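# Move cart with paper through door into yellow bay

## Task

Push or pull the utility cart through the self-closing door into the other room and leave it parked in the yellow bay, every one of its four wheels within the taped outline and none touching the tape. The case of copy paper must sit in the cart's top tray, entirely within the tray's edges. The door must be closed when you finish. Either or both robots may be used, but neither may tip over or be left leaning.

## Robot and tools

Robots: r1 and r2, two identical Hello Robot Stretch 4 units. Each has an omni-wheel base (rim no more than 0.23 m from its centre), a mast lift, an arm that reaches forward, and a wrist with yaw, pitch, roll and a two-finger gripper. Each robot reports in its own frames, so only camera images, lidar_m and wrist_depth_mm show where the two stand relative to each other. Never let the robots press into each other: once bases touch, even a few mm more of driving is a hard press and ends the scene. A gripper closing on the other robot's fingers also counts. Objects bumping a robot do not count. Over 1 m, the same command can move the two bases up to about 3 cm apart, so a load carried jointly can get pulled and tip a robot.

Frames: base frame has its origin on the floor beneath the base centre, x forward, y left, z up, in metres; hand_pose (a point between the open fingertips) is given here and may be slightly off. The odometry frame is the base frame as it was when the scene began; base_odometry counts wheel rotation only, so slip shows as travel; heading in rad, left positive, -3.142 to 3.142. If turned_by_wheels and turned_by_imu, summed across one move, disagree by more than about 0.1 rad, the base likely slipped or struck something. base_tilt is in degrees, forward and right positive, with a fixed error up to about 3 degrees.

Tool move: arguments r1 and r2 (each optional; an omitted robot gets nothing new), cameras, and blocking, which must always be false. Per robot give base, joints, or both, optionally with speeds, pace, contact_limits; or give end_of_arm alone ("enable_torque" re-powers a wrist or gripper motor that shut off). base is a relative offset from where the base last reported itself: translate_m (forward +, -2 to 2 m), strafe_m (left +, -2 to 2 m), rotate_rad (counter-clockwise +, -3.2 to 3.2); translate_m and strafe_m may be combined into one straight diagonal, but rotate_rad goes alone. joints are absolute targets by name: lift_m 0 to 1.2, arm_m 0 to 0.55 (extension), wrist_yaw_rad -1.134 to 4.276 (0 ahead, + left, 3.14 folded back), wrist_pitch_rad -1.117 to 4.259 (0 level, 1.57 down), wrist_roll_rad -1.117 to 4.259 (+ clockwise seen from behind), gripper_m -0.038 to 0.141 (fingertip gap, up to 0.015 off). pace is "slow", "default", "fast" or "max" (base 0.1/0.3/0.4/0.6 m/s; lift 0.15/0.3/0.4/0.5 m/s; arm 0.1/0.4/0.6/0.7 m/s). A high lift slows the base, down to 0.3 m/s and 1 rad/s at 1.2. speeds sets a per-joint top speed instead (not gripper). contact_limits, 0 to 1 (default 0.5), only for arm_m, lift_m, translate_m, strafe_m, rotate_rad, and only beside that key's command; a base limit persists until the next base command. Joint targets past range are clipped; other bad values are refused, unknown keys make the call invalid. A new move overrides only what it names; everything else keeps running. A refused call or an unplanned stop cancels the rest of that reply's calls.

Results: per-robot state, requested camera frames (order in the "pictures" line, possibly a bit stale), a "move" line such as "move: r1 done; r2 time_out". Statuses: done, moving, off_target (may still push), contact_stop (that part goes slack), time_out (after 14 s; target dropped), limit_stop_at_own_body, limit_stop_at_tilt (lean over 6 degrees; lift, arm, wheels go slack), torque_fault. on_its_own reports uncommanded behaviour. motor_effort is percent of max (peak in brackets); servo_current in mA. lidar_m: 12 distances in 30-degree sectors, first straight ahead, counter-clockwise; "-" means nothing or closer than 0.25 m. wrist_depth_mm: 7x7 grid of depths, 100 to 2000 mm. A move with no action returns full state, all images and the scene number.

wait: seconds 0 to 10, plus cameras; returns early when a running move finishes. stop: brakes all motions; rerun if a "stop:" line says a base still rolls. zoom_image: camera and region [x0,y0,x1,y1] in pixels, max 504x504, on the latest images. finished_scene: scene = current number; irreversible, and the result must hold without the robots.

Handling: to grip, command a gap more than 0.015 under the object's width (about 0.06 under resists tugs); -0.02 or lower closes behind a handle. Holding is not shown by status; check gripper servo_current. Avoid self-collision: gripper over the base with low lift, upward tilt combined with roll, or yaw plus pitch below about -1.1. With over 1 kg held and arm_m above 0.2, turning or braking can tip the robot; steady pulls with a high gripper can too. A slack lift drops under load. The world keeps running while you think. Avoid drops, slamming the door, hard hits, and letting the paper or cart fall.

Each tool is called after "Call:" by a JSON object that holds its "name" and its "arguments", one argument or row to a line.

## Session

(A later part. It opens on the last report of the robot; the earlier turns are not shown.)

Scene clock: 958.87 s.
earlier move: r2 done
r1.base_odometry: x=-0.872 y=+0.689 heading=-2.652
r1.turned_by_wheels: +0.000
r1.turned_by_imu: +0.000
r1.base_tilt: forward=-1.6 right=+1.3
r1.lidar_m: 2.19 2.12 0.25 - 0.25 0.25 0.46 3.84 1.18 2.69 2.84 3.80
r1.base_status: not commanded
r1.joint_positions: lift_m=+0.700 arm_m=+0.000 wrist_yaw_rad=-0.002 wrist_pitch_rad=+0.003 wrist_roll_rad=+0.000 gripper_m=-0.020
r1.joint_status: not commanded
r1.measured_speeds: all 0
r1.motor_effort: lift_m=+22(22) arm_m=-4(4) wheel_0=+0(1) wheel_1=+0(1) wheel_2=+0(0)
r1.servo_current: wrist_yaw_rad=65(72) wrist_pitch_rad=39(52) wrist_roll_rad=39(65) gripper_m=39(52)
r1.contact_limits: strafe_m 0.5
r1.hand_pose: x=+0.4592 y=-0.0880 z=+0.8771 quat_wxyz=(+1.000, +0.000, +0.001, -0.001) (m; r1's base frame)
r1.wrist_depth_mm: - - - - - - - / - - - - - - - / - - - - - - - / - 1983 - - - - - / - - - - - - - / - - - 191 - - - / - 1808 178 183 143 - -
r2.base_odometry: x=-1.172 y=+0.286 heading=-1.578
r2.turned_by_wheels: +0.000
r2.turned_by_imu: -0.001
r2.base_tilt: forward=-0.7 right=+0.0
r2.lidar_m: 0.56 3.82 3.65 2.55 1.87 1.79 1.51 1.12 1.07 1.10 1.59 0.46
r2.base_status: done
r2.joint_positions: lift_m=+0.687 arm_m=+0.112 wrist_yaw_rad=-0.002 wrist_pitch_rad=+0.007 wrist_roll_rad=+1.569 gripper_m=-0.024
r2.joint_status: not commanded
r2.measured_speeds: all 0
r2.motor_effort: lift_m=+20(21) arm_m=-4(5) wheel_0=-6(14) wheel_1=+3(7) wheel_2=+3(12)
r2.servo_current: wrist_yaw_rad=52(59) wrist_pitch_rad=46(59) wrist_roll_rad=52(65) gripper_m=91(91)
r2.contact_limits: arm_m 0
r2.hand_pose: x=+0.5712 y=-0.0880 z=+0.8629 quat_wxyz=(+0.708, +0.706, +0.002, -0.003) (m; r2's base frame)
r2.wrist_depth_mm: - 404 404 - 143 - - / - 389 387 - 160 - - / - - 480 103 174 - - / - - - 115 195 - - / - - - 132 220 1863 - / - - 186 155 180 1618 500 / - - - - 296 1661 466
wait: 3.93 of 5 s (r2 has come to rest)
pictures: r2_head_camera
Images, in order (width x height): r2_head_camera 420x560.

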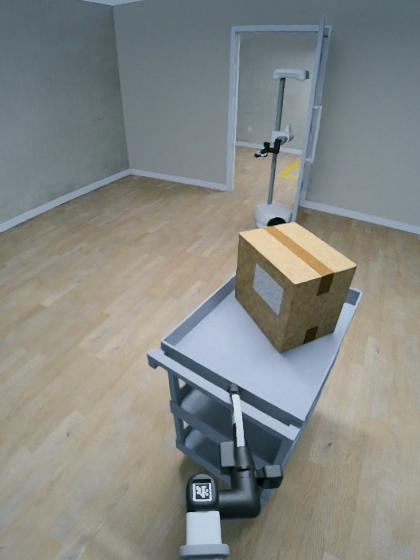

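Call:
{"name": "move", "arguments": {
  "blocking": false,
  "r2": {"base":{"rotate_rad":-0.32},"pace":"slow"}
}}

Call:
{"name": "wait", "arguments": {
  "seconds": 2
}}

Call:
{"name": "move", "arguments": {
  "blocking": false,
  "r2": {"base":{"strafe_m":0.36,"translate_m":-0.15},"pace":"slow"}
}}

Call:
{"name": "wait", "arguments": {
  "seconds": 6
}}

Call:
{"name": "move", "arguments": {
  "blocking": false,
  "r2": {"base":{"rotate_rad":-0.32},"pace":"slow"}
}}

Call:
{"name": "wait", "arguments": {
  "seconds": 2
}}

Call:
{"name": "move", "arguments": {
  "blocking": false,
  "r2": {"base":{"strafe_m":0.36,"translate_m":-0.1},"pace":"slow"}
}}

Call:
{"name": "wait", "arguments": {
  "seconds": 6,
  "cameras": ["r2_head_camera","r1_head_camera"]
}}

Scene clock: 967.50 s.
move: r2 moving
r1: as last shown
r1.lidar_m: 2.13 2.10 0.25 - 0.25 0.25 0.45 3.86 1.18 2.74 2.85 3.80
r1.motor_effort: lift_m=+22(22) arm_m=-4(4) wheel_0=+0(0) wheel_1=+0(0) wheel_2=+0(0)
r1.servo_current: wrist_yaw_rad=52(59) wrist_pitch_rad=46(52) wrist_roll_rad=52(59) gripper_m=39(52)
r1.contact_limits: strafe_m 0.5
r1.wrist_depth_mm: - - - - - - - / - - - - - - - / - - - - - - - / - 1983 - - - - - / - - - - - - - / - - - 192 - - - / - 1921 178 183 143 - -
r2.base_odometry: x=-1.172 y=+0.286 heading=-1.702
r2.turned_by_wheels: -0.124
r2.turned_by_imu: -0.119
r2.base_tilt: forward=-0.7 right=+0.1
r2.lidar_m: 0.54 0.63 3.63 2.92 1.94 1.80 1.72 1.15 1.07 1.09 1.41 0.48
r2.base_status: rotate_rad moving
r2.joint_positions: lift_m=+0.687 arm_m=+0.112 wrist_yaw_rad=+0.009 wrist_pitch_rad=+0.007 wrist_roll_rad=+1.569 gripper_m=-0.024
r2.joint_status: not commanded
r2.measured_speeds: translate_m=+0.001 strafe_m=-0.002 rotate_rad=-0.492 lift_m=+0.000 arm_m=+0.000 wrist_yaw_rad=+0.000 wrist_pitch_rad=+0.000 wrist_roll_rad=+0.000
r2.motor_effort: lift_m=+20(21) arm_m=-3(5) wheel_0=+15(18) wheel_1=+12(12) wheel_2=+14(14)
r2.servo_current: wrist_yaw_rad=59(65) wrist_pitch_rad=52(52) wrist_roll_rad=52(52) gripper_m=85(91)
r2.contact_limits: arm_m 0
r2.hand_pose: x=+0.5720 y=-0.0849 z=+0.8629 quat_wxyz=(+0.708, +0.706, +0.006, +0.000) (m; r2's base frame)
r2.wrist_depth_mm: - - 480 104 159 - - / - 442 433 113 171 - - / - 449 433 119 185 - - / - - 549 131 202 - - / - - - 144 218 - - / - - 189 160 179 1708 - / - - - - - 1708 477
pictures: none

Scene clock: 968.43 s.
earlier move: r2 done
r1.base_odometry: x=-0.872 y=+0.689 heading=-2.652
r1.turned_by_wheels: +0.000
r1.turned_by_imu: +0.000
r1.base_tilt: forward=-1.6 right=+1.3
r1.lidar_m: 2.19 2.13 0.25 - 0.25 0.25 0.46 3.85 1.18 2.73 2.84 3.81
r1.base_status: not commanded
r1.joint_positions: lift_m=+0.700 arm_m=+0.000 wrist_yaw_rad=-0.002 wrist_pitch_rad=+0.003 wrist_roll_rad=+0.000 gripper_m=-0.020
r1.joint_status: not commanded
r1.measured_speeds: all 0
r1.motor_effort: lift_m=+22(22) arm_m=-4(4) wheel_0=+0(1) wheel_1=+0(0) wheel_2=+0(0)
r1.servo_current: wrist_yaw_rad=46(72) wrist_pitch_rad=39(52) wrist_roll_rad=59(59) gripper_m=33(52)
r1.contact_limits: strafe_m 0.5
r1.hand_pose: x=+0.4592 y=-0.0880 z=+0.8771 quat_wxyz=(+1.000, +0.000, +0.001, -0.001) (m; r1's base frame)
r1.wrist_depth_mm: - - - - - - - / - - - - - - - / - - - - - - - / - 1863 - - - - - / - - - - - - - / - - - 191 - - - / - 1863 178 182 144 - -
r2.base_odometry: x=-1.172 y=+0.286 heading=-1.897
r2.turned_by_wheels: -0.196
r2.turned_by_imu: -0.190
r2.base_tilt: forward=-0.7 right=+0.0
r2.lidar_m: 0.52 0.56 3.68 3.65 2.14 1.79 1.79 1.26 1.08 1.05 1.23 0.52
r2.base_status: done
r2.joint_positions: lift_m=+0.687 arm_m=+0.112 wrist_yaw_rad=-0.001 wrist_pitch_rad=+0.007 wrist_roll_rad=+1.569 gripper_m=-0.024
r2.joint_status: not commanded
r2.measured_speeds: all 0
r2.motor_effort: lift_m=+20(21) arm_m=+4(5) wheel_0=+4(18) wheel_1=+3(12) wheel_2=+2(15)
r2.servo_current: wrist_yaw_rad=52(65) wrist_pitch_rad=52(59) wrist_roll_rad=39(52) gripper_m=85(91)
r2.contact_limits: arm_m 0
r2.hand_pose: x=+0.5712 y=-0.0877 z=+0.8629 quat_wxyz=(+0.708, +0.706, +0.002, -0.003) (m; r2's base frame)
r2.wrist_depth_mm: - - - 159 218 225 225 / - - - 161 220 1618 1160 / - - 585 163 224 809 - / - - 469 166 226 842 - / - - 484 168 230 842 - / - - 187 171 179 - - / - - - - 236 - -
wait: 0.93 of 2 s (r2 has come to rest)
pictures: none

Scene clock: 968.93 s.
move: r2 moving
r1: as last shown
r1.lidar_m: 2.19 2.12 0.25 - 0.25 0.25 0.45 3.85 1.17 2.73 2.83 3.78
r1.servo_current: wrist_yaw_rad=59(72) wrist_pitch_rad=33(52) wrist_roll_rad=46(59) gripper_m=39(46)
r1.contact_limits: strafe_m 0.5
r1.wrist_depth_mm: - - - - - - - / - - - - - - - / - - - - - - - / - 1983 - - - - - / - - - - - - - / - - - 191 - - - / - 1756 178 184 143 - -
r2.base_odometry: x=-1.159 y=+0.287 heading=-1.897
r2.turned_by_wheels: +0.000
r2.turned_by_imu: +0.000
r2.base_tilt: forward=-0.6 right=+0.1
r2.lidar_m: 0.52 0.56 3.64 3.64 2.14 1.80 1.79 1.30 1.06 1.08 1.25 0.53
r2.base_status: translate_m moving; strafe_m moving
r2.joint_positions: lift_m=+0.687 arm_m=+0.112 wrist_yaw_rad=-0.001 wrist_pitch_rad=+0.007 wrist_roll_rad=+1.569 gripper_m=-0.024
r2.joint_status: not commanded
r2.measured_speeds: translate_m=-0.020 strafe_m=+0.046 rotate_rad=+0.000 lift_m=+0.000 arm_m=+0.000 wrist_yaw_rad=+0.000 wrist_pitch_rad=+0.000 wrist_roll_rad=+0.000
r2.motor_effort: lift_m=+20(21) arm_m=+4(4) wheel_0=-11(11) wheel_1=+7(8) wheel_2=+8(8)
r2.servo_current: wrist_yaw_rad=33(52) wrist_pitch_rad=52(52) wrist_roll_rad=39(59) gripper_m=91(91)
r2.contact_limits: arm_m 0
r2.hand_pose: x=+0.5712 y=-0.0877 z=+0.8629 quat_wxyz=(+0.708, +0.706, +0.002, -0.003) (m; r2's base frame)
r2.wrist_depth_mm: - - - 159 217 224 225 / - - - 161 219 1537 1098 / - - 580 164 224 820 - / - - 466 166 227 831 - / - - 492 169 230 831 - / - - 187 171 179 - - / - - - - 237 - -
pictures: none

Scene clock: 973.60 s.
earlier move: r2 done
r1.base_odometry: x=-0.872 y=+0.689 heading=-2.652
r1.turned_by_wheels: +0.000
r1.turned_by_imu: +0.000
r1.base_tilt: forward=-1.6 right=+1.3
r1.lidar_m: 2.48 2.33 0.25 - 0.25 0.25 0.48 3.84 1.19 2.74 2.85 3.82
r1.base_status: not commanded
r1.joint_positions: lift_m=+0.700 arm_m=+0.000 wrist_yaw_rad=-0.002 wrist_pitch_rad=+0.003 wrist_roll_rad=+0.000 gripper_m=-0.020
r1.joint_status: not commanded
r1.measured_speeds: all 0
r1.motor_effort: lift_m=+22(22) arm_m=-4(4) wheel_0=+0(1) wheel_1=+0(0) wheel_2=+0(0)
r1.servo_current: wrist_yaw_rad=39(72) wrist_pitch_rad=46(59) wrist_roll_rad=39(72) gripper_m=46(52)
r1.contact_limits: strafe_m 0.5
r1.hand_pose: x=+0.4592 y=-0.0880 z=+0.8771 quat_wxyz=(+1.000, +0.000, +0.001, -0.001) (m; r1's base frame)
r1.wrist_depth_mm: - - - - - - - / - - - - - - - / - - - - - - - / - - - - - - - / - - - - - - - / - - - 191 - - - / - 1983 178 183 143 - -
r2.base_odometry: x=-0.783 y=+0.313 heading=-1.897
r2.turned_by_wheels: +0.000
r2.turned_by_imu: -0.002
r2.base_tilt: forward=-0.7 right=+0.1
r2.lidar_m: 0.53 4.03 3.32 3.30 1.89 1.58 1.56 1.65 1.40 1.38 1.59 0.44
r2.base_status: done
r2.joint_positions: lift_m=+0.687 arm_m=+0.112 wrist_yaw_rad=-0.003 wrist_pitch_rad=+0.007 wrist_roll_rad=+1.569 gripper_m=-0.024
r2.joint_status: not commanded
r2.measured_speeds: all 0
r2.motor_effort: lift_m=+21(21) arm_m=+4(5) wheel_0=-6(16) wheel_1=+4(8) wheel_2=+2(8)
r2.servo_current: wrist_yaw_rad=39(59) wrist_pitch_rad=46(59) wrist_roll_rad=46(59) gripper_m=91(98)
r2.contact_limits: arm_m 0
r2.hand_pose: x=+0.5710 y=-0.0882 z=+0.8629 quat_wxyz=(+0.708, +0.706, +0.002, -0.004) (m; r2's base frame)
r2.wrist_depth_mm: - 355 357 - - - - / - 407 410 - 138 - - / - - 580 - 162 - - / - - - - 183 - - / - - - 116 218 1661 - / - - 187 138 179 1576 480 / - - - - 413 418 421
wait: 4.67 of 6 s (r2 has come to rest)
pictures: none

Scene clock: 974.10 s.
move: r2 moving
r1: as last shown
r1.lidar_m: 2.47 2.30 0.25 - 0.25 0.25 0.44 3.85 1.19 2.71 2.83 3.80
r1.motor_effort: lift_m=+22(22) arm_m=-4(4) wheel_0=+0(0) wheel_1=+0(0) wheel_2=+0(0)
r1.servo_current: wrist_yaw_rad=59(72) wrist_pitch_rad=39(46) wrist_roll_rad=46(59) gripper_m=39(52)
r1.contact_limits: strafe_m 0.5
r1.wrist_depth_mm: - - - - - - - / - - - - - - - / - - - - - - - / - - - - - - - / - - - - - - - / - - - 191 - - - / - 1921 178 183 144 - -
r2.base_odometry: x=-0.783 y=+0.313 heading=-2.020
r2.turned_by_wheels: -0.123
r2.turned_by_imu: -0.119
r2.base_tilt: forward=-0.7 right=+0.1
r2.lidar_m: 0.57 4.38 3.38 3.34 2.05 1.62 1.57 1.70 1.39 1.37 1.50 0.45
r2.base_status: rotate_rad moving
r2.joint_positions: lift_m=+0.687 arm_m=+0.112 wrist_yaw_rad=+0.011 wrist_pitch_rad=+0.007 wrist_roll_rad=+1.569 gripper_m=-0.024
r2.joint_status: not commanded
r2.measured_speeds: translate_m=+0.000 strafe_m=+0.001 rotate_rad=-0.486 lift_m=+0.000 arm_m=+0.000 wrist_yaw_rad=+0.004 wrist_pitch_rad=+0.000 wrist_roll_rad=+0.000
r2.motor_effort: lift_m=+20(21) arm_m=+5(5) wheel_0=+22(22) wheel_1=+13(13) wheel_2=+14(14)
r2.servo_current: wrist_yaw_rad=65(65) wrist_pitch_rad=46(52) wrist_roll_rad=52(52) gripper_m=78(91)
r2.contact_limits: arm_m 0
r2.hand_pose: x=+0.5722 y=-0.0842 z=+0.8629 quat_wxyz=(+0.708, +0.706, +0.007, +0.001) (m; r2's base frame)
r2.wrist_depth_mm: - 394 394 - - - - / - 384 384 - 148 - - / - - 488 - 165 - - / - - - 104 187 - - / - - - 122 214 1661 - / - - - 143 179 1618 504 / - - - - - 1661 452
pictures: none

Scene clock: 975.00 s.
earlier move: r2 done
r1.base_odometry: x=-0.872 y=+0.689 heading=-2.652
r1.turned_by_wheels: +0.000
r1.turned_by_imu: +0.000
r1.base_tilt: forward=-1.6 right=+1.3
r1.lidar_m: 2.55 2.32 0.25 - 0.25 0.25 0.44 3.86 1.19 2.74 2.86 3.82
r1.base_status: not commanded
r1.joint_positions: lift_m=+0.700 arm_m=+0.000 wrist_yaw_rad=-0.002 wrist_pitch_rad=+0.003 wrist_roll_rad=+0.000 gripper_m=-0.020
r1.joint_status: not commanded
r1.measured_speeds: all 0
r1.motor_effort: lift_m=+22(22) arm_m=-4(4) wheel_0=+0(1) wheel_1=+0(0) wheel_2=+0(0)
r1.servo_current: wrist_yaw_rad=46(72) wrist_pitch_rad=46(46) wrist_roll_rad=52(59) gripper_m=46(52)
r1.contact_limits: strafe_m 0.5
r1.hand_pose: x=+0.4592 y=-0.0880 z=+0.8771 quat_wxyz=(+1.000, +0.000, +0.001, -0.001) (m; r1's base frame)
r1.wrist_depth_mm: - - - - - - - / - - - - - - - / - - - - - - - / - - - - - - - / - - - - - - - / - - - 191 - - - / - 1983 178 184 144 - -
r2.base_odometry: x=-0.783 y=+0.313 heading=-2.216
r2.turned_by_wheels: -0.196
r2.turned_by_imu: -0.191
r2.base_tilt: forward=-0.7 right=+0.1
r2.lidar_m: 0.52 0.59 3.62 3.34 2.51 1.67 1.54 1.62 1.51 1.36 1.40 0.50
r2.base_status: done
r2.joint_positions: lift_m=+0.687 arm_m=+0.112 wrist_yaw_rad=-0.001 wrist_pitch_rad=+0.007 wrist_roll_rad=+1.569 gripper_m=-0.024
r2.joint_status: not commanded
r2.measured_speeds: all 0
r2.motor_effort: lift_m=+20(21) arm_m=+4(6) wheel_0=+4(22) wheel_1=+5(13) wheel_2=+4(14)
r2.servo_current: wrist_yaw_rad=33(72) wrist_pitch_rad=46(59) wrist_roll_rad=59(59) gripper_m=85(91)
r2.contact_limits: arm_m 0
r2.hand_pose: x=+0.5711 y=-0.0878 z=+0.8629 quat_wxyz=(+0.708, +0.706, +0.002, -0.003) (m; r2's base frame)
r2.wrist_depth_mm: - - - 142 197 204 204 / - - - 147 204 - - / - - 496 151 211 820 - / - 480 452 158 219 831 - / - - 535 164 228 - - / - - 187 169 180 - - / - - - - 245 1756 -
wait: 0.90 of 2 s (r2 has come to rest)
pictures: none

Scene clock: 975.50 s.
move: r2 moving
r1: as last shown
r1.lidar_m: 2.54 2.30 0.25 - 0.25 0.25 0.46 3.83 1.19 2.70 2.84 3.78
r1.motor_effort: lift_m=+22(22) arm_m=-4(4) wheel_0=+0(0) wheel_1=+0(1) wheel_2=+0(0)
r1.servo_current: wrist_yaw_rad=33(59) wrist_pitch_rad=39(46) wrist_roll_rad=33(65) gripper_m=46(46)
r1.contact_limits: strafe_m 0.5
r1.wrist_depth_mm: - - - - - - - / - - - - - - - / - - - - - - - / - - - - - - - / - - - - - - - / - - - 191 - - - / - 1921 178 183 144 - -
r2.base_odometry: x=-0.771 y=+0.308 heading=-2.216
r2.turned_by_wheels: +0.000
r2.turned_by_imu: +0.000
r2.base_tilt: forward=-0.7 right=+0.0
r2.lidar_m: 0.54 0.58 3.59 3.34 2.50 1.68 1.55 1.59 1.51 1.39 1.41 0.52
r2.base_status: translate_m moving; strafe_m moving
r2.joint_positions: lift_m=+0.687 arm_m=+0.112 wrist_yaw_rad=-0.001 wrist_pitch_rad=+0.007 wrist_roll_rad=+1.569 gripper_m=-0.024
r2.joint_status: not commanded
r2.measured_speeds: translate_m=-0.014 strafe_m=+0.049 rotate_rad=+0.000 lift_m=+0.000 arm_m=+0.000 wrist_yaw_rad=+0.000 wrist_pitch_rad=+0.000 wrist_roll_rad=+0.000
r2.motor_effort: lift_m=+20(21) arm_m=+5(5) wheel_0=-11(13) wheel_1=+4(9) wheel_2=+8(9)
r2.servo_current: wrist_yaw_rad=46(46) wrist_pitch_rad=46(52) wrist_roll_rad=39(59) gripper_m=85(91)
r2.contact_limits: arm_m 0
r2.hand_pose: x=+0.5711 y=-0.0878 z=+0.8629 quat_wxyz=(+0.708, +0.706, +0.002, -0.003) (m; r2's base frame)
r2.wrist_depth_mm: - - - 141 196 202 204 / - - 597 146 203 - - / - - 488 151 211 - - / - 480 455 157 219 809 - / - - 535 164 229 - - / - - 186 170 180 - - / - - - - 246 1708 -
pictures: none

Scene clock: 980.00 s.
earlier move: r2 done
r1.base_odometry: x=-0.872 y=+0.689 heading=-2.652
r1.turned_by_wheels: +0.000
r1.turned_by_imu: +0.000
r1.base_tilt: forward=-1.6 right=+1.3
r1.lidar_m: 2.64 2.60 0.25 - 0.25 0.25 0.46 3.86 1.20 2.73 2.83 3.79
r1.base_status: not commanded
r1.joint_positions: lift_m=+0.700 arm_m=+0.000 wrist_yaw_rad=-0.002 wrist_pitch_rad=+0.003 wrist_roll_rad=+0.000 gripper_m=-0.020
r1.joint_status: not commanded
r1.measured_speeds: all 0
r1.motor_effort: lift_m=+22(22) arm_m=-4(4) wheel_0=+0(1) wheel_1=+0(1) wheel_2=+0(0)
r1.servo_current: wrist_yaw_rad=52(72) wrist_pitch_rad=39(52) wrist_roll_rad=46(72) gripper_m=46(52)
r1.contact_limits: strafe_m 0.5
r1.hand_pose: x=+0.4592 y=-0.0880 z=+0.8771 quat_wxyz=(+1.000, +0.000, +0.001, -0.001) (m; r1's base frame)
r1.wrist_depth_mm: - - - - - - - / - - - - - - - / - - - - - - - / - - - - - - - / - - - - - - - / - - - 192 - - - / - - 178 183 144 - -
r2.base_odometry: x=-0.435 y=+0.176 heading=-2.216
r2.turned_by_wheels: -0.001
r2.turned_by_imu: -0.002
r2.base_tilt: forward=-0.7 right=+0.1
r2.lidar_m: 0.57 4.45 3.23 2.95 2.39 1.62 1.51 1.53 1.87 1.74 0.92 0.43
r2.base_status: done
r2.joint_positions: lift_m=+0.687 arm_m=+0.112 wrist_yaw_rad=-0.006 wrist_pitch_rad=+0.007 wrist_roll_rad=+1.569 gripper_m=-0.024
r2.joint_status: not commanded
r2.measured_speeds: all 0
r2.motor_effort: lift_m=+20(21) arm_m=+5(5) wheel_0=-8(16) wheel_1=+3(9) wheel_2=+2(9)
r2.servo_current: wrist_yaw_rad=52(65) wrist_pitch_rad=52(59) wrist_roll_rad=52(59) gripper_m=85(98)
r2.contact_limits: arm_m 0
r2.hand_pose: x=+0.5707 y=-0.0890 z=+0.8629 quat_wxyz=(+0.708, +0.706, +0.001, -0.005) (m; r2's base frame)
r2.wrist_depth_mm: - 389 - - - - - / - - - - - - - / - - - - - - - / - - - - - - - / - - - - - 1464 500 / - - - - 166 445 449 / - - - - - 1708 1160
wait: 4.50 of 6 s (r2 has come to rest)
pictures: r1_head_camera, r2_head_camera
Images, in order (width x height): r1_head_camera 420x560, r2_head_camera 420x560.

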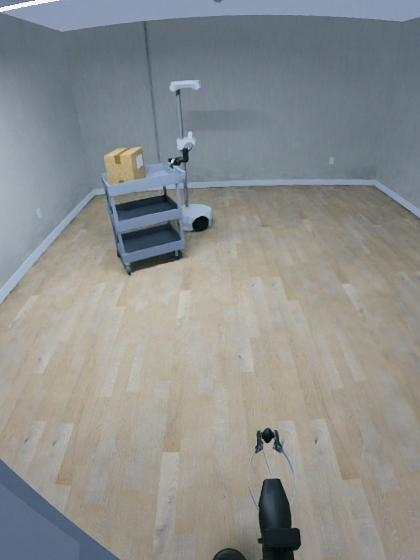

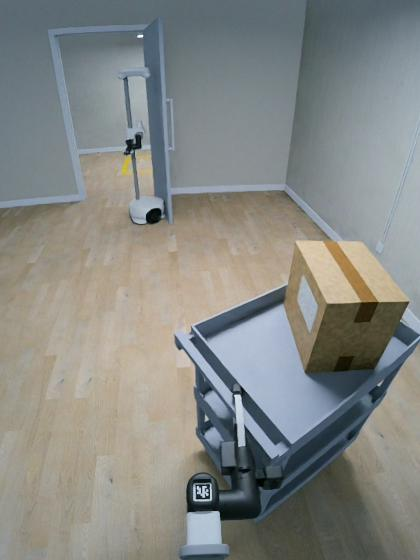

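Call:
{"name": "move", "arguments": {
  "blocking": false,
  "r2": {"base":{"rotate_rad":-0.45},"pace":"slow"}
}}

Call:
{"name": "wait", "arguments": {
  "seconds": 2
}}

Call:
{"name": "move", "arguments": {
  "blocking": false,
  "r2": {"base":{"strafe_m":0.4,"translate_m":-0.25},"pace":"slow"}
}}

Call:
{"name": "wait", "arguments": {
  "seconds": 6
}}

Call:
{"name": "move", "arguments": {
  "blocking": false,
  "r2": {"base":{"rotate_rad":-0.45},"pace":"slow"}
}}

Call:
{"name": "wait", "arguments": {
  "seconds": 2,
  "cameras": ["r2_head_camera","r1_head_camera"]
}}

Scene clock: 988.57 s.
move: r2 moving
r1: as last shown
r1.lidar_m: 2.65 2.57 0.25 - 0.25 0.25 0.43 3.82 1.20 2.77 2.86 3.82
r1.motor_effort: lift_m=+22(22) arm_m=-4(4) wheel_0=+0(0) wheel_1=+0(0) wheel_2=+0(0)
r1.servo_current: wrist_yaw_rad=39(59) wrist_pitch_rad=39(52) wrist_roll_rad=33(65) gripper_m=39(52)
r1.contact_limits: strafe_m 0.5
r1.wrist_depth_mm: - - - - - - - / - - - - - - - / - - - - - - - / - - - - - - - / - - - - - - - / - - - 191 - - - / - - 178 184 143 - -
r2.base_odometry: x=-0.435 y=+0.176 heading=-2.339
r2.turned_by_wheels: -0.123
r2.turned_by_imu: -0.119
r2.base_tilt: forward=-0.7 right=+0.1
r2.lidar_m: 0.52 3.19 3.38 2.96 2.83 1.69 1.48 1.51 1.80 1.75 1.77 0.43
r2.base_status: rotate_rad moving
r2.joint_positions: lift_m=+0.687 arm_m=+0.112 wrist_yaw_rad=+0.009 wrist_pitch_rad=+0.007 wrist_roll_rad=+1.569 gripper_m=-0.024
r2.joint_status: not commanded
r2.measured_speeds: translate_m=-0.001 strafe_m=+0.000 rotate_rad=-0.480 lift_m=+0.000 arm_m=+0.000 wrist_yaw_rad=+0.067 wrist_pitch_rad=+0.000 wrist_roll_rad=+0.000
r2.motor_effort: lift_m=+20(21) arm_m=+5(5) wheel_0=+18(18) wheel_1=+10(10) wheel_2=+11(12)
r2.servo_current: wrist_yaw_rad=52(59) wrist_pitch_rad=46(52) wrist_roll_rad=46(59) gripper_m=91(91)
r2.contact_limits: arm_m 0
r2.hand_pose: x=+0.5720 y=-0.0848 z=+0.8629 quat_wxyz=(+0.708, +0.706, +0.006, +0.001) (m; r2's base frame)
r2.wrist_depth_mm: - 332 - - - - - / - 480 - - - - - / - - - - - - - / - - - - - - - / - - - - - 1576 525 / - - - 109 172 1576 473 / - - - - 427 1576 1060
pictures: none

Scene clock: 989.70 s.
earlier move: r2 done
r1.base_odometry: x=-0.872 y=+0.689 heading=-2.652
r1.turned_by_wheels: +0.000
r1.turned_by_imu: +0.000
r1.base_tilt: forward=-1.6 right=+1.3
r1.lidar_m: 2.73 2.56 0.25 - 0.25 0.25 0.45 3.85 1.17 2.72 2.84 3.80
r1.base_status: not commanded
r1.joint_positions: lift_m=+0.700 arm_m=+0.000 wrist_yaw_rad=-0.002 wrist_pitch_rad=+0.003 wrist_roll_rad=+0.000 gripper_m=-0.020
r1.joint_status: not commanded
r1.measured_speeds: all 0
r1.motor_effort: lift_m=+22(22) arm_m=-4(4) wheel_0=+0(1) wheel_1=+0(0) wheel_2=+0(0)
r1.servo_current: wrist_yaw_rad=39(65) wrist_pitch_rad=39(52) wrist_roll_rad=46(65) gripper_m=39(52)
r1.contact_limits: strafe_m 0.5
r1.hand_pose: x=+0.4592 y=-0.0880 z=+0.8771 quat_wxyz=(+1.000, +0.000, +0.001, -0.001) (m; r1's base frame)
r1.wrist_depth_mm: - - - - - - - / - - - - - - - / - - - - - - - / - - - - - - - / - - - - - - - / - - - 192 - - - / - - 177 183 143 - -
r2.base_odometry: x=-0.435 y=+0.176 heading=-2.665
r2.turned_by_wheels: -0.325
r2.turned_by_imu: -0.316
r2.base_tilt: forward=-0.6 right=+0.0
r2.lidar_m: 0.54 0.59 4.33 3.12 2.98 2.20 1.57 1.49 1.58 1.83 1.74 0.50
r2.base_status: done
r2.joint_positions: lift_m=+0.687 arm_m=+0.112 wrist_yaw_rad=+0.001 wrist_pitch_rad=+0.007 wrist_roll_rad=+1.569 gripper_m=-0.024
r2.joint_status: not commanded
r2.measured_speeds: all 0
r2.motor_effort: lift_m=+20(21) arm_m=-4(7) wheel_0=+5(22) wheel_1=+6(12) wheel_2=+6(16)
r2.servo_current: wrist_yaw_rad=39(91) wrist_pitch_rad=46(59) wrist_roll_rad=46(59) gripper_m=85(91)
r2.contact_limits: arm_m 0
r2.hand_pose: x=+0.5714 y=-0.0870 z=+0.8629 quat_wxyz=(+0.708, +0.706, +0.003, -0.002) (m; r2's base frame)
r2.wrist_depth_mm: - - - 145 201 219 215 / - - 580 150 207 - - / - - 496 154 215 - - / - - 459 162 222 831 - / - - 544 168 229 - - / - - 186 173 179 - - / - - - - - - -
wait: 1.13 of 2 s (r2 has come to rest)
pictures: none

Scene clock: 990.20 s.
move: r2 moving
r1: as last shown
r1.base_tilt: forward=-1.6 right=+1.2
r1.lidar_m: 2.70 2.56 0.25 - 0.25 0.25 0.45 3.87 1.20 2.76 2.83 3.80
r1.motor_effort: lift_m=+22(22) arm_m=-4(4) wheel_0=+0(1) wheel_1=+0(1) wheel_2=+0(0)
r1.servo_current: wrist_yaw_rad=46(59) wrist_pitch_rad=46(46) wrist_roll_rad=52(59) gripper_m=39(46)
r1.contact_limits: strafe_m 0.5
r1.wrist_depth_mm: - - - - - - - / - - - - - - - / - - - - - - - / - - - - - - - / - - - - - - - / - - - 191 - - - / - - 178 183 143 - -
r2.base_odometry: x=-0.425 y=+0.170 heading=-2.665
r2.turned_by_wheels: +0.000
r2.turned_by_imu: +0.000
r2.base_tilt: forward=-0.6 right=+0.1
r2.lidar_m: 0.53 0.59 4.30 3.14 2.96 2.19 1.58 1.50 1.55 1.84 1.76 0.53
r2.base_status: translate_m moving; strafe_m moving
r2.joint_positions: lift_m=+0.687 arm_m=+0.112 wrist_yaw_rad=+0.001 wrist_pitch_rad=+0.007 wrist_roll_rad=+1.569 gripper_m=-0.024
r2.joint_status: not commanded
r2.measured_speeds: translate_m=-0.026 strafe_m=+0.042 rotate_rad=+0.000 lift_m=+0.000 arm_m=+0.000 wrist_yaw_rad=+0.000 wrist_pitch_rad=+0.000 wrist_roll_rad=+0.000
r2.motor_effort: lift_m=+20(21) arm_m=-4(4) wheel_0=-8(12) wheel_1=+5(7) wheel_2=+10(11)
r2.servo_current: wrist_yaw_rad=52(52) wrist_pitch_rad=52(52) wrist_roll_rad=59(59) gripper_m=85(98)
r2.contact_limits: arm_m 0
r2.hand_pose: x=+0.5714 y=-0.0870 z=+0.8629 quat_wxyz=(+0.708, +0.706, +0.003, -0.002) (m; r2's base frame)
r2.wrist_depth_mm: - - - 144 200 223 219 / - - 574 149 207 750 - / - - 492 154 213 - - / - - 466 160 221 842 - / - - 539 168 230 - - / - - 185 173 179 - - / - - - - - 1708 521
pictures: none

Scene clock: 995.70 s.
earlier move: r2 done
r1.base_odometry: x=-0.872 y=+0.689 heading=-2.652
r1.turned_by_wheels: +0.000
r1.turned_by_imu: +0.000
r1.base_tilt: forward=-1.6 right=+1.3
r1.lidar_m: 2.83 2.93 0.25 - 0.25 0.25 0.44 3.85 1.18 2.73 2.85 3.84
r1.base_status: not commanded
r1.joint_positions: lift_m=+0.700 arm_m=+0.000 wrist_yaw_rad=-0.002 wrist_pitch_rad=+0.003 wrist_roll_rad=+0.000 gripper_m=-0.020
r1.joint_status: not commanded
r1.measured_speeds: all 0
r1.motor_effort: lift_m=+22(22) arm_m=-4(4) wheel_0=+0(1) wheel_1=+0(1) wheel_2=+0(0)
r1.servo_current: wrist_yaw_rad=39(72) wrist_pitch_rad=39(52) wrist_roll_rad=39(65) gripper_m=39(52)
r1.contact_limits: strafe_m 0.5
r1.hand_pose: x=+0.4592 y=-0.0880 z=+0.8771 quat_wxyz=(+1.000, +0.000, +0.001, -0.001) (m; r1's base frame)
r1.wrist_depth_mm: - - - - - - - / - - - - - - - / - - - - - - - / - - - - - - - / - - - - - - - / - - - 191 - - - / - - 178 183 143 - -
r2.base_odometry: x=-0.030 y=-0.064 heading=-2.665
r2.turned_by_wheels: -0.001
r2.turned_by_imu: -0.003
r2.base_tilt: forward=-0.7 right=+0.1
r2.lidar_m: 0.58 3.13 3.68 2.63 2.50 2.17 1.60 1.49 1.55 2.12 0.91 0.43
r2.base_status: done
r2.joint_positions: lift_m=+0.687 arm_m=+0.112 wrist_yaw_rad=-0.006 wrist_pitch_rad=+0.007 wrist_roll_rad=+1.569 gripper_m=-0.024
r2.joint_status: not commanded
r2.measured_speeds: all 0
r2.motor_effort: lift_m=+20(21) arm_m=-4(4) wheel_0=-8(17) wheel_1=+2(7) wheel_2=+1(11)
r2.servo_current: wrist_yaw_rad=46(65) wrist_pitch_rad=46(59) wrist_roll_rad=46(59) gripper_m=85(98)
r2.contact_limits: arm_m 0
r2.hand_pose: x=+0.5708 y=-0.0892 z=+0.8629 quat_wxyz=(+0.708, +0.706, +0.000, -0.005) (m; r2's base frame)
r2.wrist_depth_mm: - 397 - - - - - / - - - - - - - / - - - - - - - / - - - - - - - / - - - - - 1464 492 / - - - - 160 439 473 / - - - - - 1708 1182
wait: 5.50 of 6 s (r2 has come to rest)
pictures: none

Scene clock: 996.20 s.
move: r2 moving
r1: as last shown
r1.base_tilt: forward=-1.6 right=+1.2
r1.lidar_m: 2.85 2.90 0.25 - 0.25 0.25 0.44 3.84 1.19 2.74 2.84 3.79
r1.motor_effort: lift_m=+22(22) arm_m=-4(4) wheel_0=+0(0) wheel_1=+0(0) wheel_2=+0(0)
r1.servo_current: wrist_yaw_rad=39(59) wrist_pitch_rad=39(52) wrist_roll_rad=52(65) gripper_m=39(46)
r1.contact_limits: strafe_m 0.5
r1.wrist_depth_mm: - - - - - - - / - - - - - - - / - - - - - - - / - - - - - - - / - - - - - - - / - - - 191 - - - / - - 178 183 144 - -
r2.base_odometry: x=-0.030 y=-0.064 heading=-2.788
r2.turned_by_wheels: -0.123
r2.turned_by_imu: -0.119
r2.base_tilt: forward=-0.6 right=+0.1
r2.lidar_m: 0.52 3.09 4.24 2.75 2.50 2.56 1.68 1.48 1.52 1.92 2.23 0.42
r2.base_status: rotate_rad moving
r2.joint_positions: lift_m=+0.687 arm_m=+0.112 wrist_yaw_rad=+0.010 wrist_pitch_rad=+0.007 wrist_roll_rad=+1.569 gripper_m=-0.024
r2.joint_status: not commanded
r2.measured_speeds: translate_m=+0.000 strafe_m=+0.002 rotate_rad=-0.481 lift_m=+0.000 arm_m=+0.000 wrist_yaw_rad=+0.066 wrist_pitch_rad=+0.000 wrist_roll_rad=+0.000
r2.motor_effort: lift_m=+21(21) arm_m=-3(4) wheel_0=+17(17) wheel_1=+11(11) wheel_2=+14(14)
r2.servo_current: wrist_yaw_rad=59(59) wrist_pitch_rad=52(52) wrist_roll_rad=46(59) gripper_m=91(91)
r2.contact_limits: arm_m 0
r2.hand_pose: x=+0.5721 y=-0.0846 z=+0.8629 quat_wxyz=(+0.708, +0.706, +0.006, +0.001) (m; r2's base frame)
r2.wrist_depth_mm: 359 340 - - - - - / - 496 - - - - - / - - - - - - - / - - - - - 554 - / - - - - - 1576 517 / - - - 109 167 1576 473 / - - - - - 1618 1138
pictures: none

Scene clock: 997.40 s.
earlier move: r2 done
r1.base_odometry: x=-0.872 y=+0.689 heading=-2.652
r1.turned_by_wheels: +0.000
r1.turned_by_imu: +0.000
r1.base_tilt: forward=-1.6 right=+1.3
r1.lidar_m: 2.93 2.93 0.25 - 0.25 0.25 0.46 3.85 1.20 2.75 2.86 3.81
r1.base_status: not commanded
r1.joint_positions: lift_m=+0.700 arm_m=+0.000 wrist_yaw_rad=-0.002 wrist_pitch_rad=+0.003 wrist_roll_rad=+0.000 gripper_m=-0.020
r1.joint_status: not commanded
r1.measured_speeds: all 0
r1.motor_effort: lift_m=+22(22) arm_m=-4(4) wheel_0=+0(1) wheel_1=+0(0) wheel_2=+0(0)
r1.servo_current: wrist_yaw_rad=59(65) wrist_pitch_rad=46(52) wrist_roll_rad=59(65) gripper_m=46(46)
r1.contact_limits: strafe_m 0.5
r1.hand_pose: x=+0.4592 y=-0.0880 z=+0.8771 quat_wxyz=(+1.000, +0.000, +0.001, -0.001) (m; r1's base frame)
r1.wrist_depth_mm: - - - - - - - / - - - - - - - / - - - - - - - / - - - - - - - / - - - - - - - / - - - 191 - - - / - - 177 183 144 - -
r2.base_odometry: x=-0.030 y=-0.064 heading=-3.114
r2.turned_by_wheels: -0.326
r2.turned_by_imu: -0.316
r2.base_tilt: forward=-0.7 right=+0.1
r2.lidar_m: 0.52 0.60 3.07 3.37 2.55 2.48 2.05 1.52 1.49 1.59 2.27 0.50
r2.base_status: done
r2.joint_positions: lift_m=+0.687 arm_m=+0.112 wrist_yaw_rad=+0.002 wrist_pitch_rad=+0.007 wrist_roll_rad=+1.569 gripper_m=-0.024
r2.joint_status: not commanded
r2.measured_speeds: all 0
r2.motor_effort: lift_m=+20(21) arm_m=-4(6) wheel_0=+4(23) wheel_1=+4(14) wheel_2=+5(16)
r2.servo_current: wrist_yaw_rad=26(98) wrist_pitch_rad=52(52) wrist_roll_rad=46(59) gripper_m=85(91)
r2.contact_limits: arm_m 0
r2.hand_pose: x=+0.5715 y=-0.0869 z=+0.8629 quat_wxyz=(+0.708, +0.706, +0.003, -0.002) (m; r2's base frame)
r2.wrist_depth_mm: - - - 140 196 1366 549 / - - 549 145 204 759 - / - 512 473 153 212 - - / - 496 469 160 220 809 - / - - 559 167 230 - - / - - 186 173 179 - - / - - - - - 1756 512
wait: 1.20 of 2 s (r2 has come to rest)
pictures: r1_head_camera, r2_head_camera
Images, in order (width x height): r1_head_camera 420x560, r2_head_camera 420x560.

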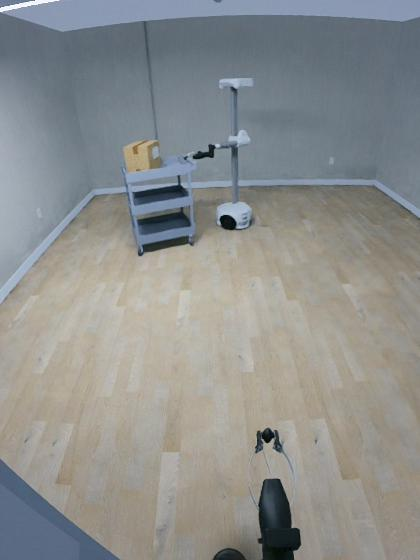

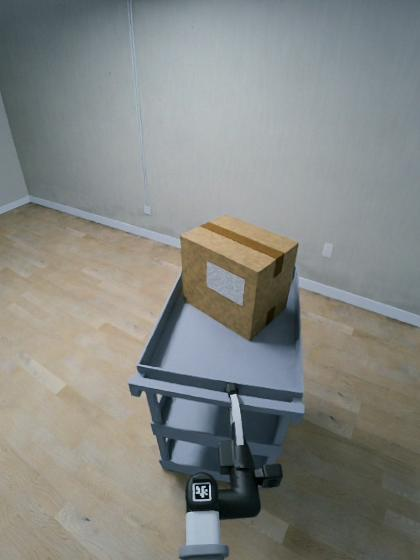

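Call:
{"name": "move", "arguments": {
  "blocking": false,
  "r2": {"base":{"translate_m":-0.68,"strafe_m":0.43},"pace":"slow"}
}}

Call:
{"name": "wait", "arguments": {
  "seconds": 9.5,
  "cameras": ["r2_head_camera"]
}}

Call:
{"name": "move", "arguments": {
  "blocking": false,
  "r2": {"base":{"rotate_rad":-0.25},"pace":"slow"}
}}

Call:
{"name": "wait", "arguments": {
  "seconds": 2,
  "cameras": ["r2_head_camera","r1_head_camera"]
}}

Scene clock: 1031.87 s.
move: r2 moving
r1: as last shown
r1.base_tilt: forward=-1.6 right=+1.2
r1.lidar_m: 2.91 2.91 0.25 - 0.25 0.25 0.45 3.82 1.18 2.70 2.86 3.80
r1.servo_current: wrist_yaw_rad=52(59) wrist_pitch_rad=39(46) wrist_roll_rad=46(59) gripper_m=46(46)
r1.contact_limits: strafe_m 0.5
r1.wrist_depth_mm: - - - - - - - / - - - - - - - / - - - - - - - / - - - - - - - / - - - - - - - / - - - 191 - - - / - - 178 183 144 - -
r2.base_odometry: x=-0.018 y=-0.071 heading=-3.114
r2.turned_by_wheels: +0.001
r2.turned_by_imu: +0.001
r2.base_tilt: forward=-0.6 right=+0.1
r2.lidar_m: 0.54 0.60 3.07 3.36 2.56 2.47 2.04 1.53 1.50 1.58 2.29 0.51
r2.base_status: translate_m moving; strafe_m moving
r2.joint_positions: lift_m=+0.687 arm_m=+0.112 wrist_yaw_rad=+0.002 wrist_pitch_rad=+0.007 wrist_roll_rad=+1.569 gripper_m=-0.024
r2.joint_status: not commanded
r2.measured_speeds: translate_m=-0.047 strafe_m=+0.029 rotate_rad=+0.002 lift_m=+0.000 arm_m=+0.000 wrist_yaw_rad=+0.000 wrist_pitch_rad=+0.000 wrist_roll_rad=+0.000
r2.motor_effort: lift_m=+20(21) arm_m=-4(5) wheel_0=-9(11) wheel_1=+3(4) wheel_2=+12(12)
r2.servo_current: wrist_yaw_rad=39(59) wrist_pitch_rad=52(59) wrist_roll_rad=39(59) gripper_m=85(91)
r2.contact_limits: arm_m 0
r2.hand_pose: x=+0.5715 y=-0.0869 z=+0.8629 quat_wxyz=(+0.708, +0.706, +0.003, -0.002) (m; r2's base frame)
r2.wrist_depth_mm: - - - 138 193 1537 - / - - 554 144 202 759 - / - 492 466 150 211 - - / - - 473 158 220 831 - / - - 564 167 229 - - / - - 185 173 179 - - / - - - - - 1661 500
pictures: none

Scene clock: 1040.57 s.
earlier move: r2 done
r1.base_odometry: x=-0.872 y=+0.689 heading=-2.652
r1.turned_by_wheels: +0.000
r1.turned_by_imu: -0.001
r1.base_tilt: forward=-1.6 right=+1.2
r1.lidar_m: 3.12 2.92 0.25 - 0.25 0.25 0.47 3.84 1.16 2.72 2.84 3.47
r1.base_status: not commanded
r1.joint_positions: lift_m=+0.700 arm_m=+0.000 wrist_yaw_rad=-0.002 wrist_pitch_rad=+0.003 wrist_roll_rad=+0.000 gripper_m=-0.020
r1.joint_status: not commanded
r1.measured_speeds: all 0
r1.motor_effort: lift_m=+22(22) arm_m=-4(4) wheel_0=+0(1) wheel_1=+0(0) wheel_2=+0(0)
r1.servo_current: wrist_yaw_rad=65(72) wrist_pitch_rad=39(52) wrist_roll_rad=46(72) gripper_m=46(52)
r1.contact_limits: strafe_m 0.5
r1.hand_pose: x=+0.4592 y=-0.0880 z=+0.8771 quat_wxyz=(+1.000, +0.000, +0.001, -0.001) (m; r1's base frame)
r1.wrist_depth_mm: - - - - - - - / - - - - - - - / - - - - - - - / - - - - - - - / - - - - - - - / - - - 190 - - - / - - 178 184 143 - -
r2.base_odometry: x=+0.661 y=-0.475 heading=-3.115
r2.turned_by_wheels: -0.001
r2.turned_by_imu: -0.006
r2.base_tilt: forward=-0.7 right=+0.1
r2.lidar_m: 0.55 3.28 4.33 2.38 1.74 1.69 1.82 1.53 1.48 1.57 0.80 0.43
r2.base_status: done
r2.joint_positions: lift_m=+0.687 arm_m=+0.112 wrist_yaw_rad=-0.011 wrist_pitch_rad=+0.007 wrist_roll_rad=+1.569 gripper_m=-0.024
r2.joint_status: not commanded
r2.measured_speeds: all 0
r2.motor_effort: lift_m=+20(21) arm_m=-4(5) wheel_0=-11(17) wheel_1=+2(6) wheel_2=-1(12)
r2.servo_current: wrist_yaw_rad=52(78) wrist_pitch_rad=52(59) wrist_roll_rad=59(65) gripper_m=85(91)
r2.contact_limits: arm_m 0
r2.hand_pose: x=+0.5704 y=-0.0906 z=+0.8629 quat_wxyz=(+0.708, +0.706, -0.001, -0.007) (m; r2's base frame)
r2.wrist_depth_mm: - - - - - - - / - - - - - - - / - - - - - - - / - - - - - - - / - - - - - - 484 / - - - - 153 439 1042 / - - - - - 1618 1160
wait: 8.70 of 9.5 s (r2 has come to rest)
pictures: r2_head_camera
Images, in order (width x height): r2_head_camera 420x560.

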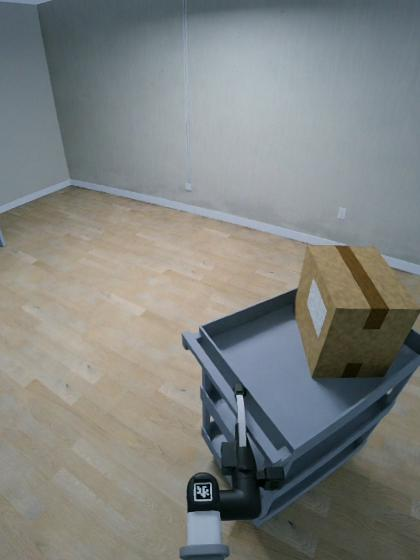

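Scene clock: 1041.07 s.
move: r2 moving
r1: as last shown
r1.turned_by_imu: +0.000
r1.base_tilt: forward=-1.6 right=+1.3
r1.lidar_m: 3.16 2.91 0.25 - 0.25 0.25 0.45 3.88 1.19 2.70 2.87 3.47
r1.servo_current: wrist_yaw_rad=46(65) wrist_pitch_rad=39(46) wrist_roll_rad=33(59) gripper_m=39(52)
r1.contact_limits: strafe_m 0.5
r1.wrist_depth_mm: - - - - - - - / - - - - - - - / - - - - - - - / - - - - - - - / - - - - - - - / - - - 191 - - - / - - 178 183 144 - -
r2.base_odometry: x=+0.661 y=-0.476 heading=+3.045
r2.turned_by_wheels: -0.123
r2.turned_by_imu: -0.119
r2.base_tilt: forward=-0.7 right=+0.1
r2.lidar_m: 0.54 3.54 3.21 2.65 1.83 1.70 1.77 1.59 1.48 1.53 2.00 0.45
r2.base_status: rotate_rad moving
r2.joint_positions: lift_m=+0.687 arm_m=+0.112 wrist_yaw_rad=+0.006 wrist_pitch_rad=+0.007 wrist_roll_rad=+1.569 gripper_m=-0.024
r2.joint_status: not commanded
r2.measured_speeds: translate_m=-0.001 strafe_m=+0.001 rotate_rad=-0.477 lift_m=+0.000 arm_m=+0.000 wrist_yaw_rad=+0.073 wrist_pitch_rad=+0.000 wrist_roll_rad=+0.000
r2.motor_effort: lift_m=+20(21) arm_m=-5(5) wheel_0=+15(15) wheel_1=+9(9) wheel_2=+12(12)
r2.servo_current: wrist_yaw_rad=46(72) wrist_pitch_rad=52(52) wrist_roll_rad=46(59) gripper_m=85(85)
r2.contact_limits: arm_m 0
r2.hand_pose: x=+0.5718 y=-0.0858 z=+0.8629 quat_wxyz=(+0.708, +0.706, +0.005, -0.001) (m; r2's base frame)
r2.wrist_depth_mm: - 355 - - - - - / - - - - - - - / - - - - - - - / - - - - - - - / - - - - - 1576 504 / - - - - 160 1499 466 / - - - - - - 1182
pictures: none

Scene clock: 1042.10 s.
earlier move: r2 done
r1.base_odometry: x=-0.872 y=+0.689 heading=-2.652
r1.turned_by_wheels: +0.000
r1.turned_by_imu: +0.000
r1.base_tilt: forward=-1.6 right=+1.3
r1.lidar_m: 3.21 2.89 0.25 - 0.25 0.25 0.44 3.87 1.19 2.70 2.86 3.46
r1.base_status: not commanded
r1.joint_positions: lift_m=+0.700 arm_m=+0.000 wrist_yaw_rad=-0.002 wrist_pitch_rad=+0.003 wrist_roll_rad=+0.000 gripper_m=-0.020
r1.joint_status: not commanded
r1.measured_speeds: all 0
r1.motor_effort: lift_m=+22(22) arm_m=-4(4) wheel_0=+0(1) wheel_1=+0(0) wheel_2=+0(0)
r1.servo_current: wrist_yaw_rad=59(65) wrist_pitch_rad=46(46) wrist_roll_rad=39(65) gripper_m=39(52)
r1.contact_limits: strafe_m 0.5
r1.hand_pose: x=+0.4592 y=-0.0880 z=+0.8771 quat_wxyz=(+1.000, +0.000, +0.001, -0.001) (m; r1's base frame)
r1.wrist_depth_mm: - - - - - - - / - - - - - - - / - - - - - - - / - - - - - - - / - - - - - - - / - - - 191 - - - / - - 178 183 143 - -
r2.base_odometry: x=+0.661 y=-0.475 heading=+2.918
r2.turned_by_wheels: -0.127
r2.turned_by_imu: -0.123
r2.base_tilt: forward=-0.7 right=+0.1
r2.lidar_m: 0.56 3.68 3.23 3.13 1.96 1.68 1.74 1.66 1.46 1.48 1.79 0.45
r2.base_status: done
r2.joint_positions: lift_m=+0.687 arm_m=+0.112 wrist_yaw_rad=-0.002 wrist_pitch_rad=+0.007 wrist_roll_rad=+1.569 gripper_m=-0.024
r2.joint_status: not commanded
r2.measured_speeds: all 0
r2.motor_effort: lift_m=+20(21) arm_m=-3(5) wheel_0=-2(18) wheel_1=+1(9) wheel_2=-2(13)
r2.servo_current: wrist_yaw_rad=46(78) wrist_pitch_rad=52(59) wrist_roll_rad=39(59) gripper_m=91(91)
r2.contact_limits: arm_m 0
r2.hand_pose: x=+0.5711 y=-0.0879 z=+0.8629 quat_wxyz=(+0.708, +0.706, +0.002, -0.003) (m; r2's base frame)
r2.wrist_depth_mm: - 389 389 - 141 - - / - 384 389 - 159 - - / - - 504 - 173 - - / - - - 116 196 - - / - - - 132 223 1708 - / - - 185 159 177 1576 496 / - - - - 389 1618 439
wait: 1.03 of 2 s (r2 has come to rest)
pictures: r1_head_camera, r2_head_camera
Images, in order (width x height): r1_head_camera 420x560, r2_head_camera 420x560.

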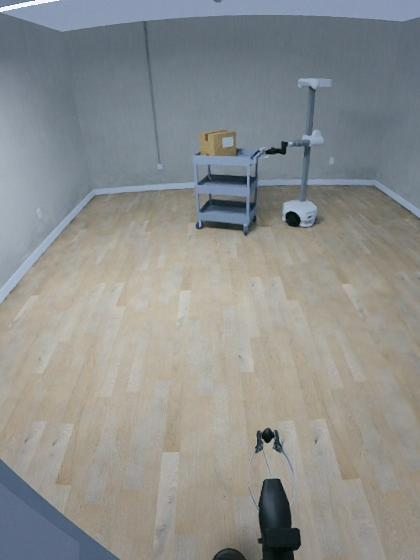

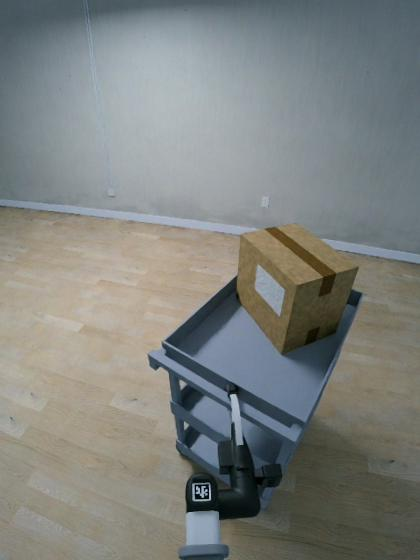

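Call:
{"name": "move", "arguments": {
  "blocking": false,
  "r2": {"base":{"translate_m":-0.8,"strafe_m":0.26},"pace":"slow"}
}}

Call:
{"name": "wait", "arguments": {
  "seconds": 9.8,
  "cameras": ["r2_head_camera","r1_head_camera"]
}}

Scene clock: 1047.53 s.
move: r2 moving
r1: as last shown
r1.base_tilt: forward=-1.6 right=+1.2
r1.lidar_m: 3.24 2.91 0.25 - 0.25 0.25 0.44 3.82 1.20 2.73 2.85 3.45
r1.motor_effort: lift_m=+22(22) arm_m=-4(4) wheel_0=-1(1) wheel_1=+0(0) wheel_2=+0(0)
r1.servo_current: wrist_yaw_rad=59(59) wrist_pitch_rad=39(46) wrist_roll_rad=46(72) gripper_m=46(46)
r1.contact_limits: strafe_m 0.5
r1.wrist_depth_mm: - - - - - - - / - - - - - - - / - - - - - - - / - - - - - - - / - - - - - - - / - - - 191 - - - / - - 178 182 143 - -
r2.base_odometry: x=+0.672 y=-0.482 heading=+2.917
r2.turned_by_wheels: -0.001
r2.turned_by_imu: +0.000
r2.base_tilt: forward=-0.7 right=+0.1
r2.lidar_m: 0.54 3.67 3.24 3.12 1.94 1.67 1.71 1.67 1.48 1.48 1.81 0.46
r2.base_status: translate_m moving; strafe_m moving
r2.joint_positions: lift_m=+0.687 arm_m=+0.112 wrist_yaw_rad=-0.002 wrist_pitch_rad=+0.007 wrist_roll_rad=+1.569 gripper_m=-0.024
r2.joint_status: not commanded
r2.measured_speeds: translate_m=-0.049 strafe_m=+0.016 rotate_rad=-0.001 lift_m=+0.000 arm_m=+0.000 wrist_yaw_rad=+0.000 wrist_pitch_rad=+0.000 wrist_roll_rad=+0.000
r2.motor_effort: lift_m=+20(21) arm_m=-3(3) wheel_0=-12(12) wheel_1=-6(8) wheel_2=+11(12)
r2.servo_current: wrist_yaw_rad=33(59) wrist_pitch_rad=46(65) wrist_roll_rad=52(52) gripper_m=85(85)
r2.contact_limits: arm_m 0
r2.hand_pose: x=+0.5711 y=-0.0879 z=+0.8629 quat_wxyz=(+0.708, +0.706, +0.002, -0.003) (m; r2's base frame)
r2.wrist_depth_mm: - 394 397 - 144 - - / - 384 389 - 158 - - / - - 496 107 176 - - / - - - 117 197 - - / - - - 136 224 1661 - / - - 185 158 179 1576 492 / - - - - - 1661 439
pictures: none

Scene clock: 1056.67 s.
earlier move: r2 done
r1.base_odometry: x=-0.872 y=+0.689 heading=-2.652
r1.turned_by_wheels: +0.000
r1.turned_by_imu: -0.001
r1.base_tilt: forward=-1.6 right=+1.3
r1.lidar_m: 3.37 2.91 0.25 - 0.25 0.25 0.45 3.83 1.18 2.72 2.86 3.41
r1.base_status: not commanded
r1.joint_positions: lift_m=+0.700 arm_m=+0.000 wrist_yaw_rad=-0.002 wrist_pitch_rad=+0.003 wrist_roll_rad=+0.000 gripper_m=-0.020
r1.joint_status: not commanded
r1.measured_speeds: all 0
r1.motor_effort: lift_m=+22(22) arm_m=-4(4) wheel_0=+0(1) wheel_1=+0(1) wheel_2=+0(0)
r1.servo_current: wrist_yaw_rad=46(78) wrist_pitch_rad=46(52) wrist_roll_rad=52(78) gripper_m=46(59)
r1.contact_limits: strafe_m 0.5
r1.hand_pose: x=+0.4592 y=-0.0880 z=+0.8771 quat_wxyz=(+1.000, +0.000, +0.001, -0.001) (m; r1's base frame)
r1.wrist_depth_mm: - - - - - - - / - - - - - - - / - - - - - - - / - - - - - - - / - - - - - - - / - - - 191 - - - / - - 177 183 144 - -
r2.base_odometry: x=+1.383 y=-0.907 heading=+2.917
r2.turned_by_wheels: +0.000
r2.turned_by_imu: -0.002
r2.base_tilt: forward=-0.7 right=+0.1
r2.lidar_m: 0.55 3.70 3.84 1.63 0.96 0.83 0.85 1.07 1.47 1.46 1.77 0.47
r2.base_status: done
r2.joint_positions: lift_m=+0.687 arm_m=+0.112 wrist_yaw_rad=-0.002 wrist_pitch_rad=+0.007 wrist_roll_rad=+1.569 gripper_m=-0.024
r2.joint_status: not commanded
r2.measured_speeds: all 0
r2.motor_effort: lift_m=+21(21) arm_m=-3(4) wheel_0=-6(17) wheel_1=-5(8) wheel_2=+5(12)
r2.servo_current: wrist_yaw_rad=39(65) wrist_pitch_rad=52(65) wrist_roll_rad=52(65) gripper_m=85(98)
r2.contact_limits: arm_m 0
r2.hand_pose: x=+0.5711 y=-0.0879 z=+0.8629 quat_wxyz=(+0.708, +0.706, +0.002, -0.003) (m; r2's base frame)
r2.wrist_depth_mm: - 445 439 103 157 - - / - 404 404 110 170 - - / - 504 466 117 185 - - / - - 603 131 204 - - / - - - 145 224 1863 - / - - 186 166 179 1576 508 / - - - - - 1756 459
wait: 9.13 of 9.8 s (r2 has come to rest)
pictures: r1_head_camera, r2_head_camera
Images, in order (width x height): r1_head_camera 420x560, r2_head_camera 420x560.

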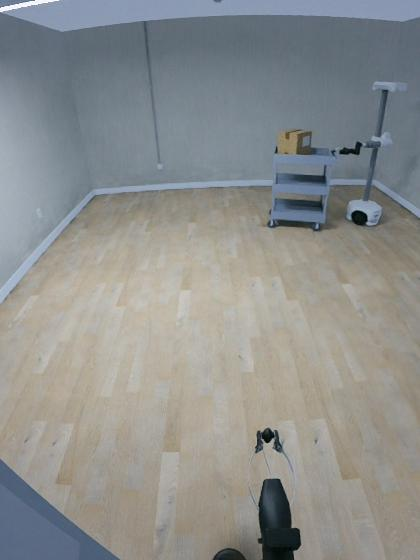

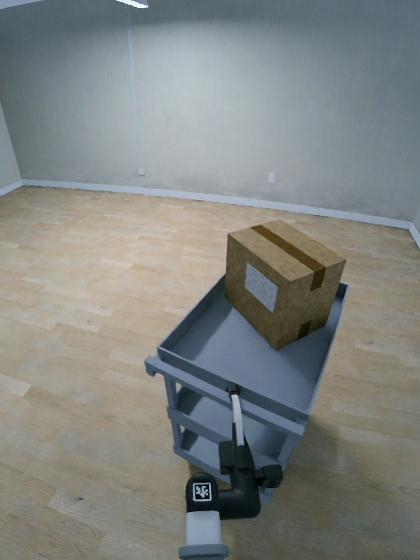

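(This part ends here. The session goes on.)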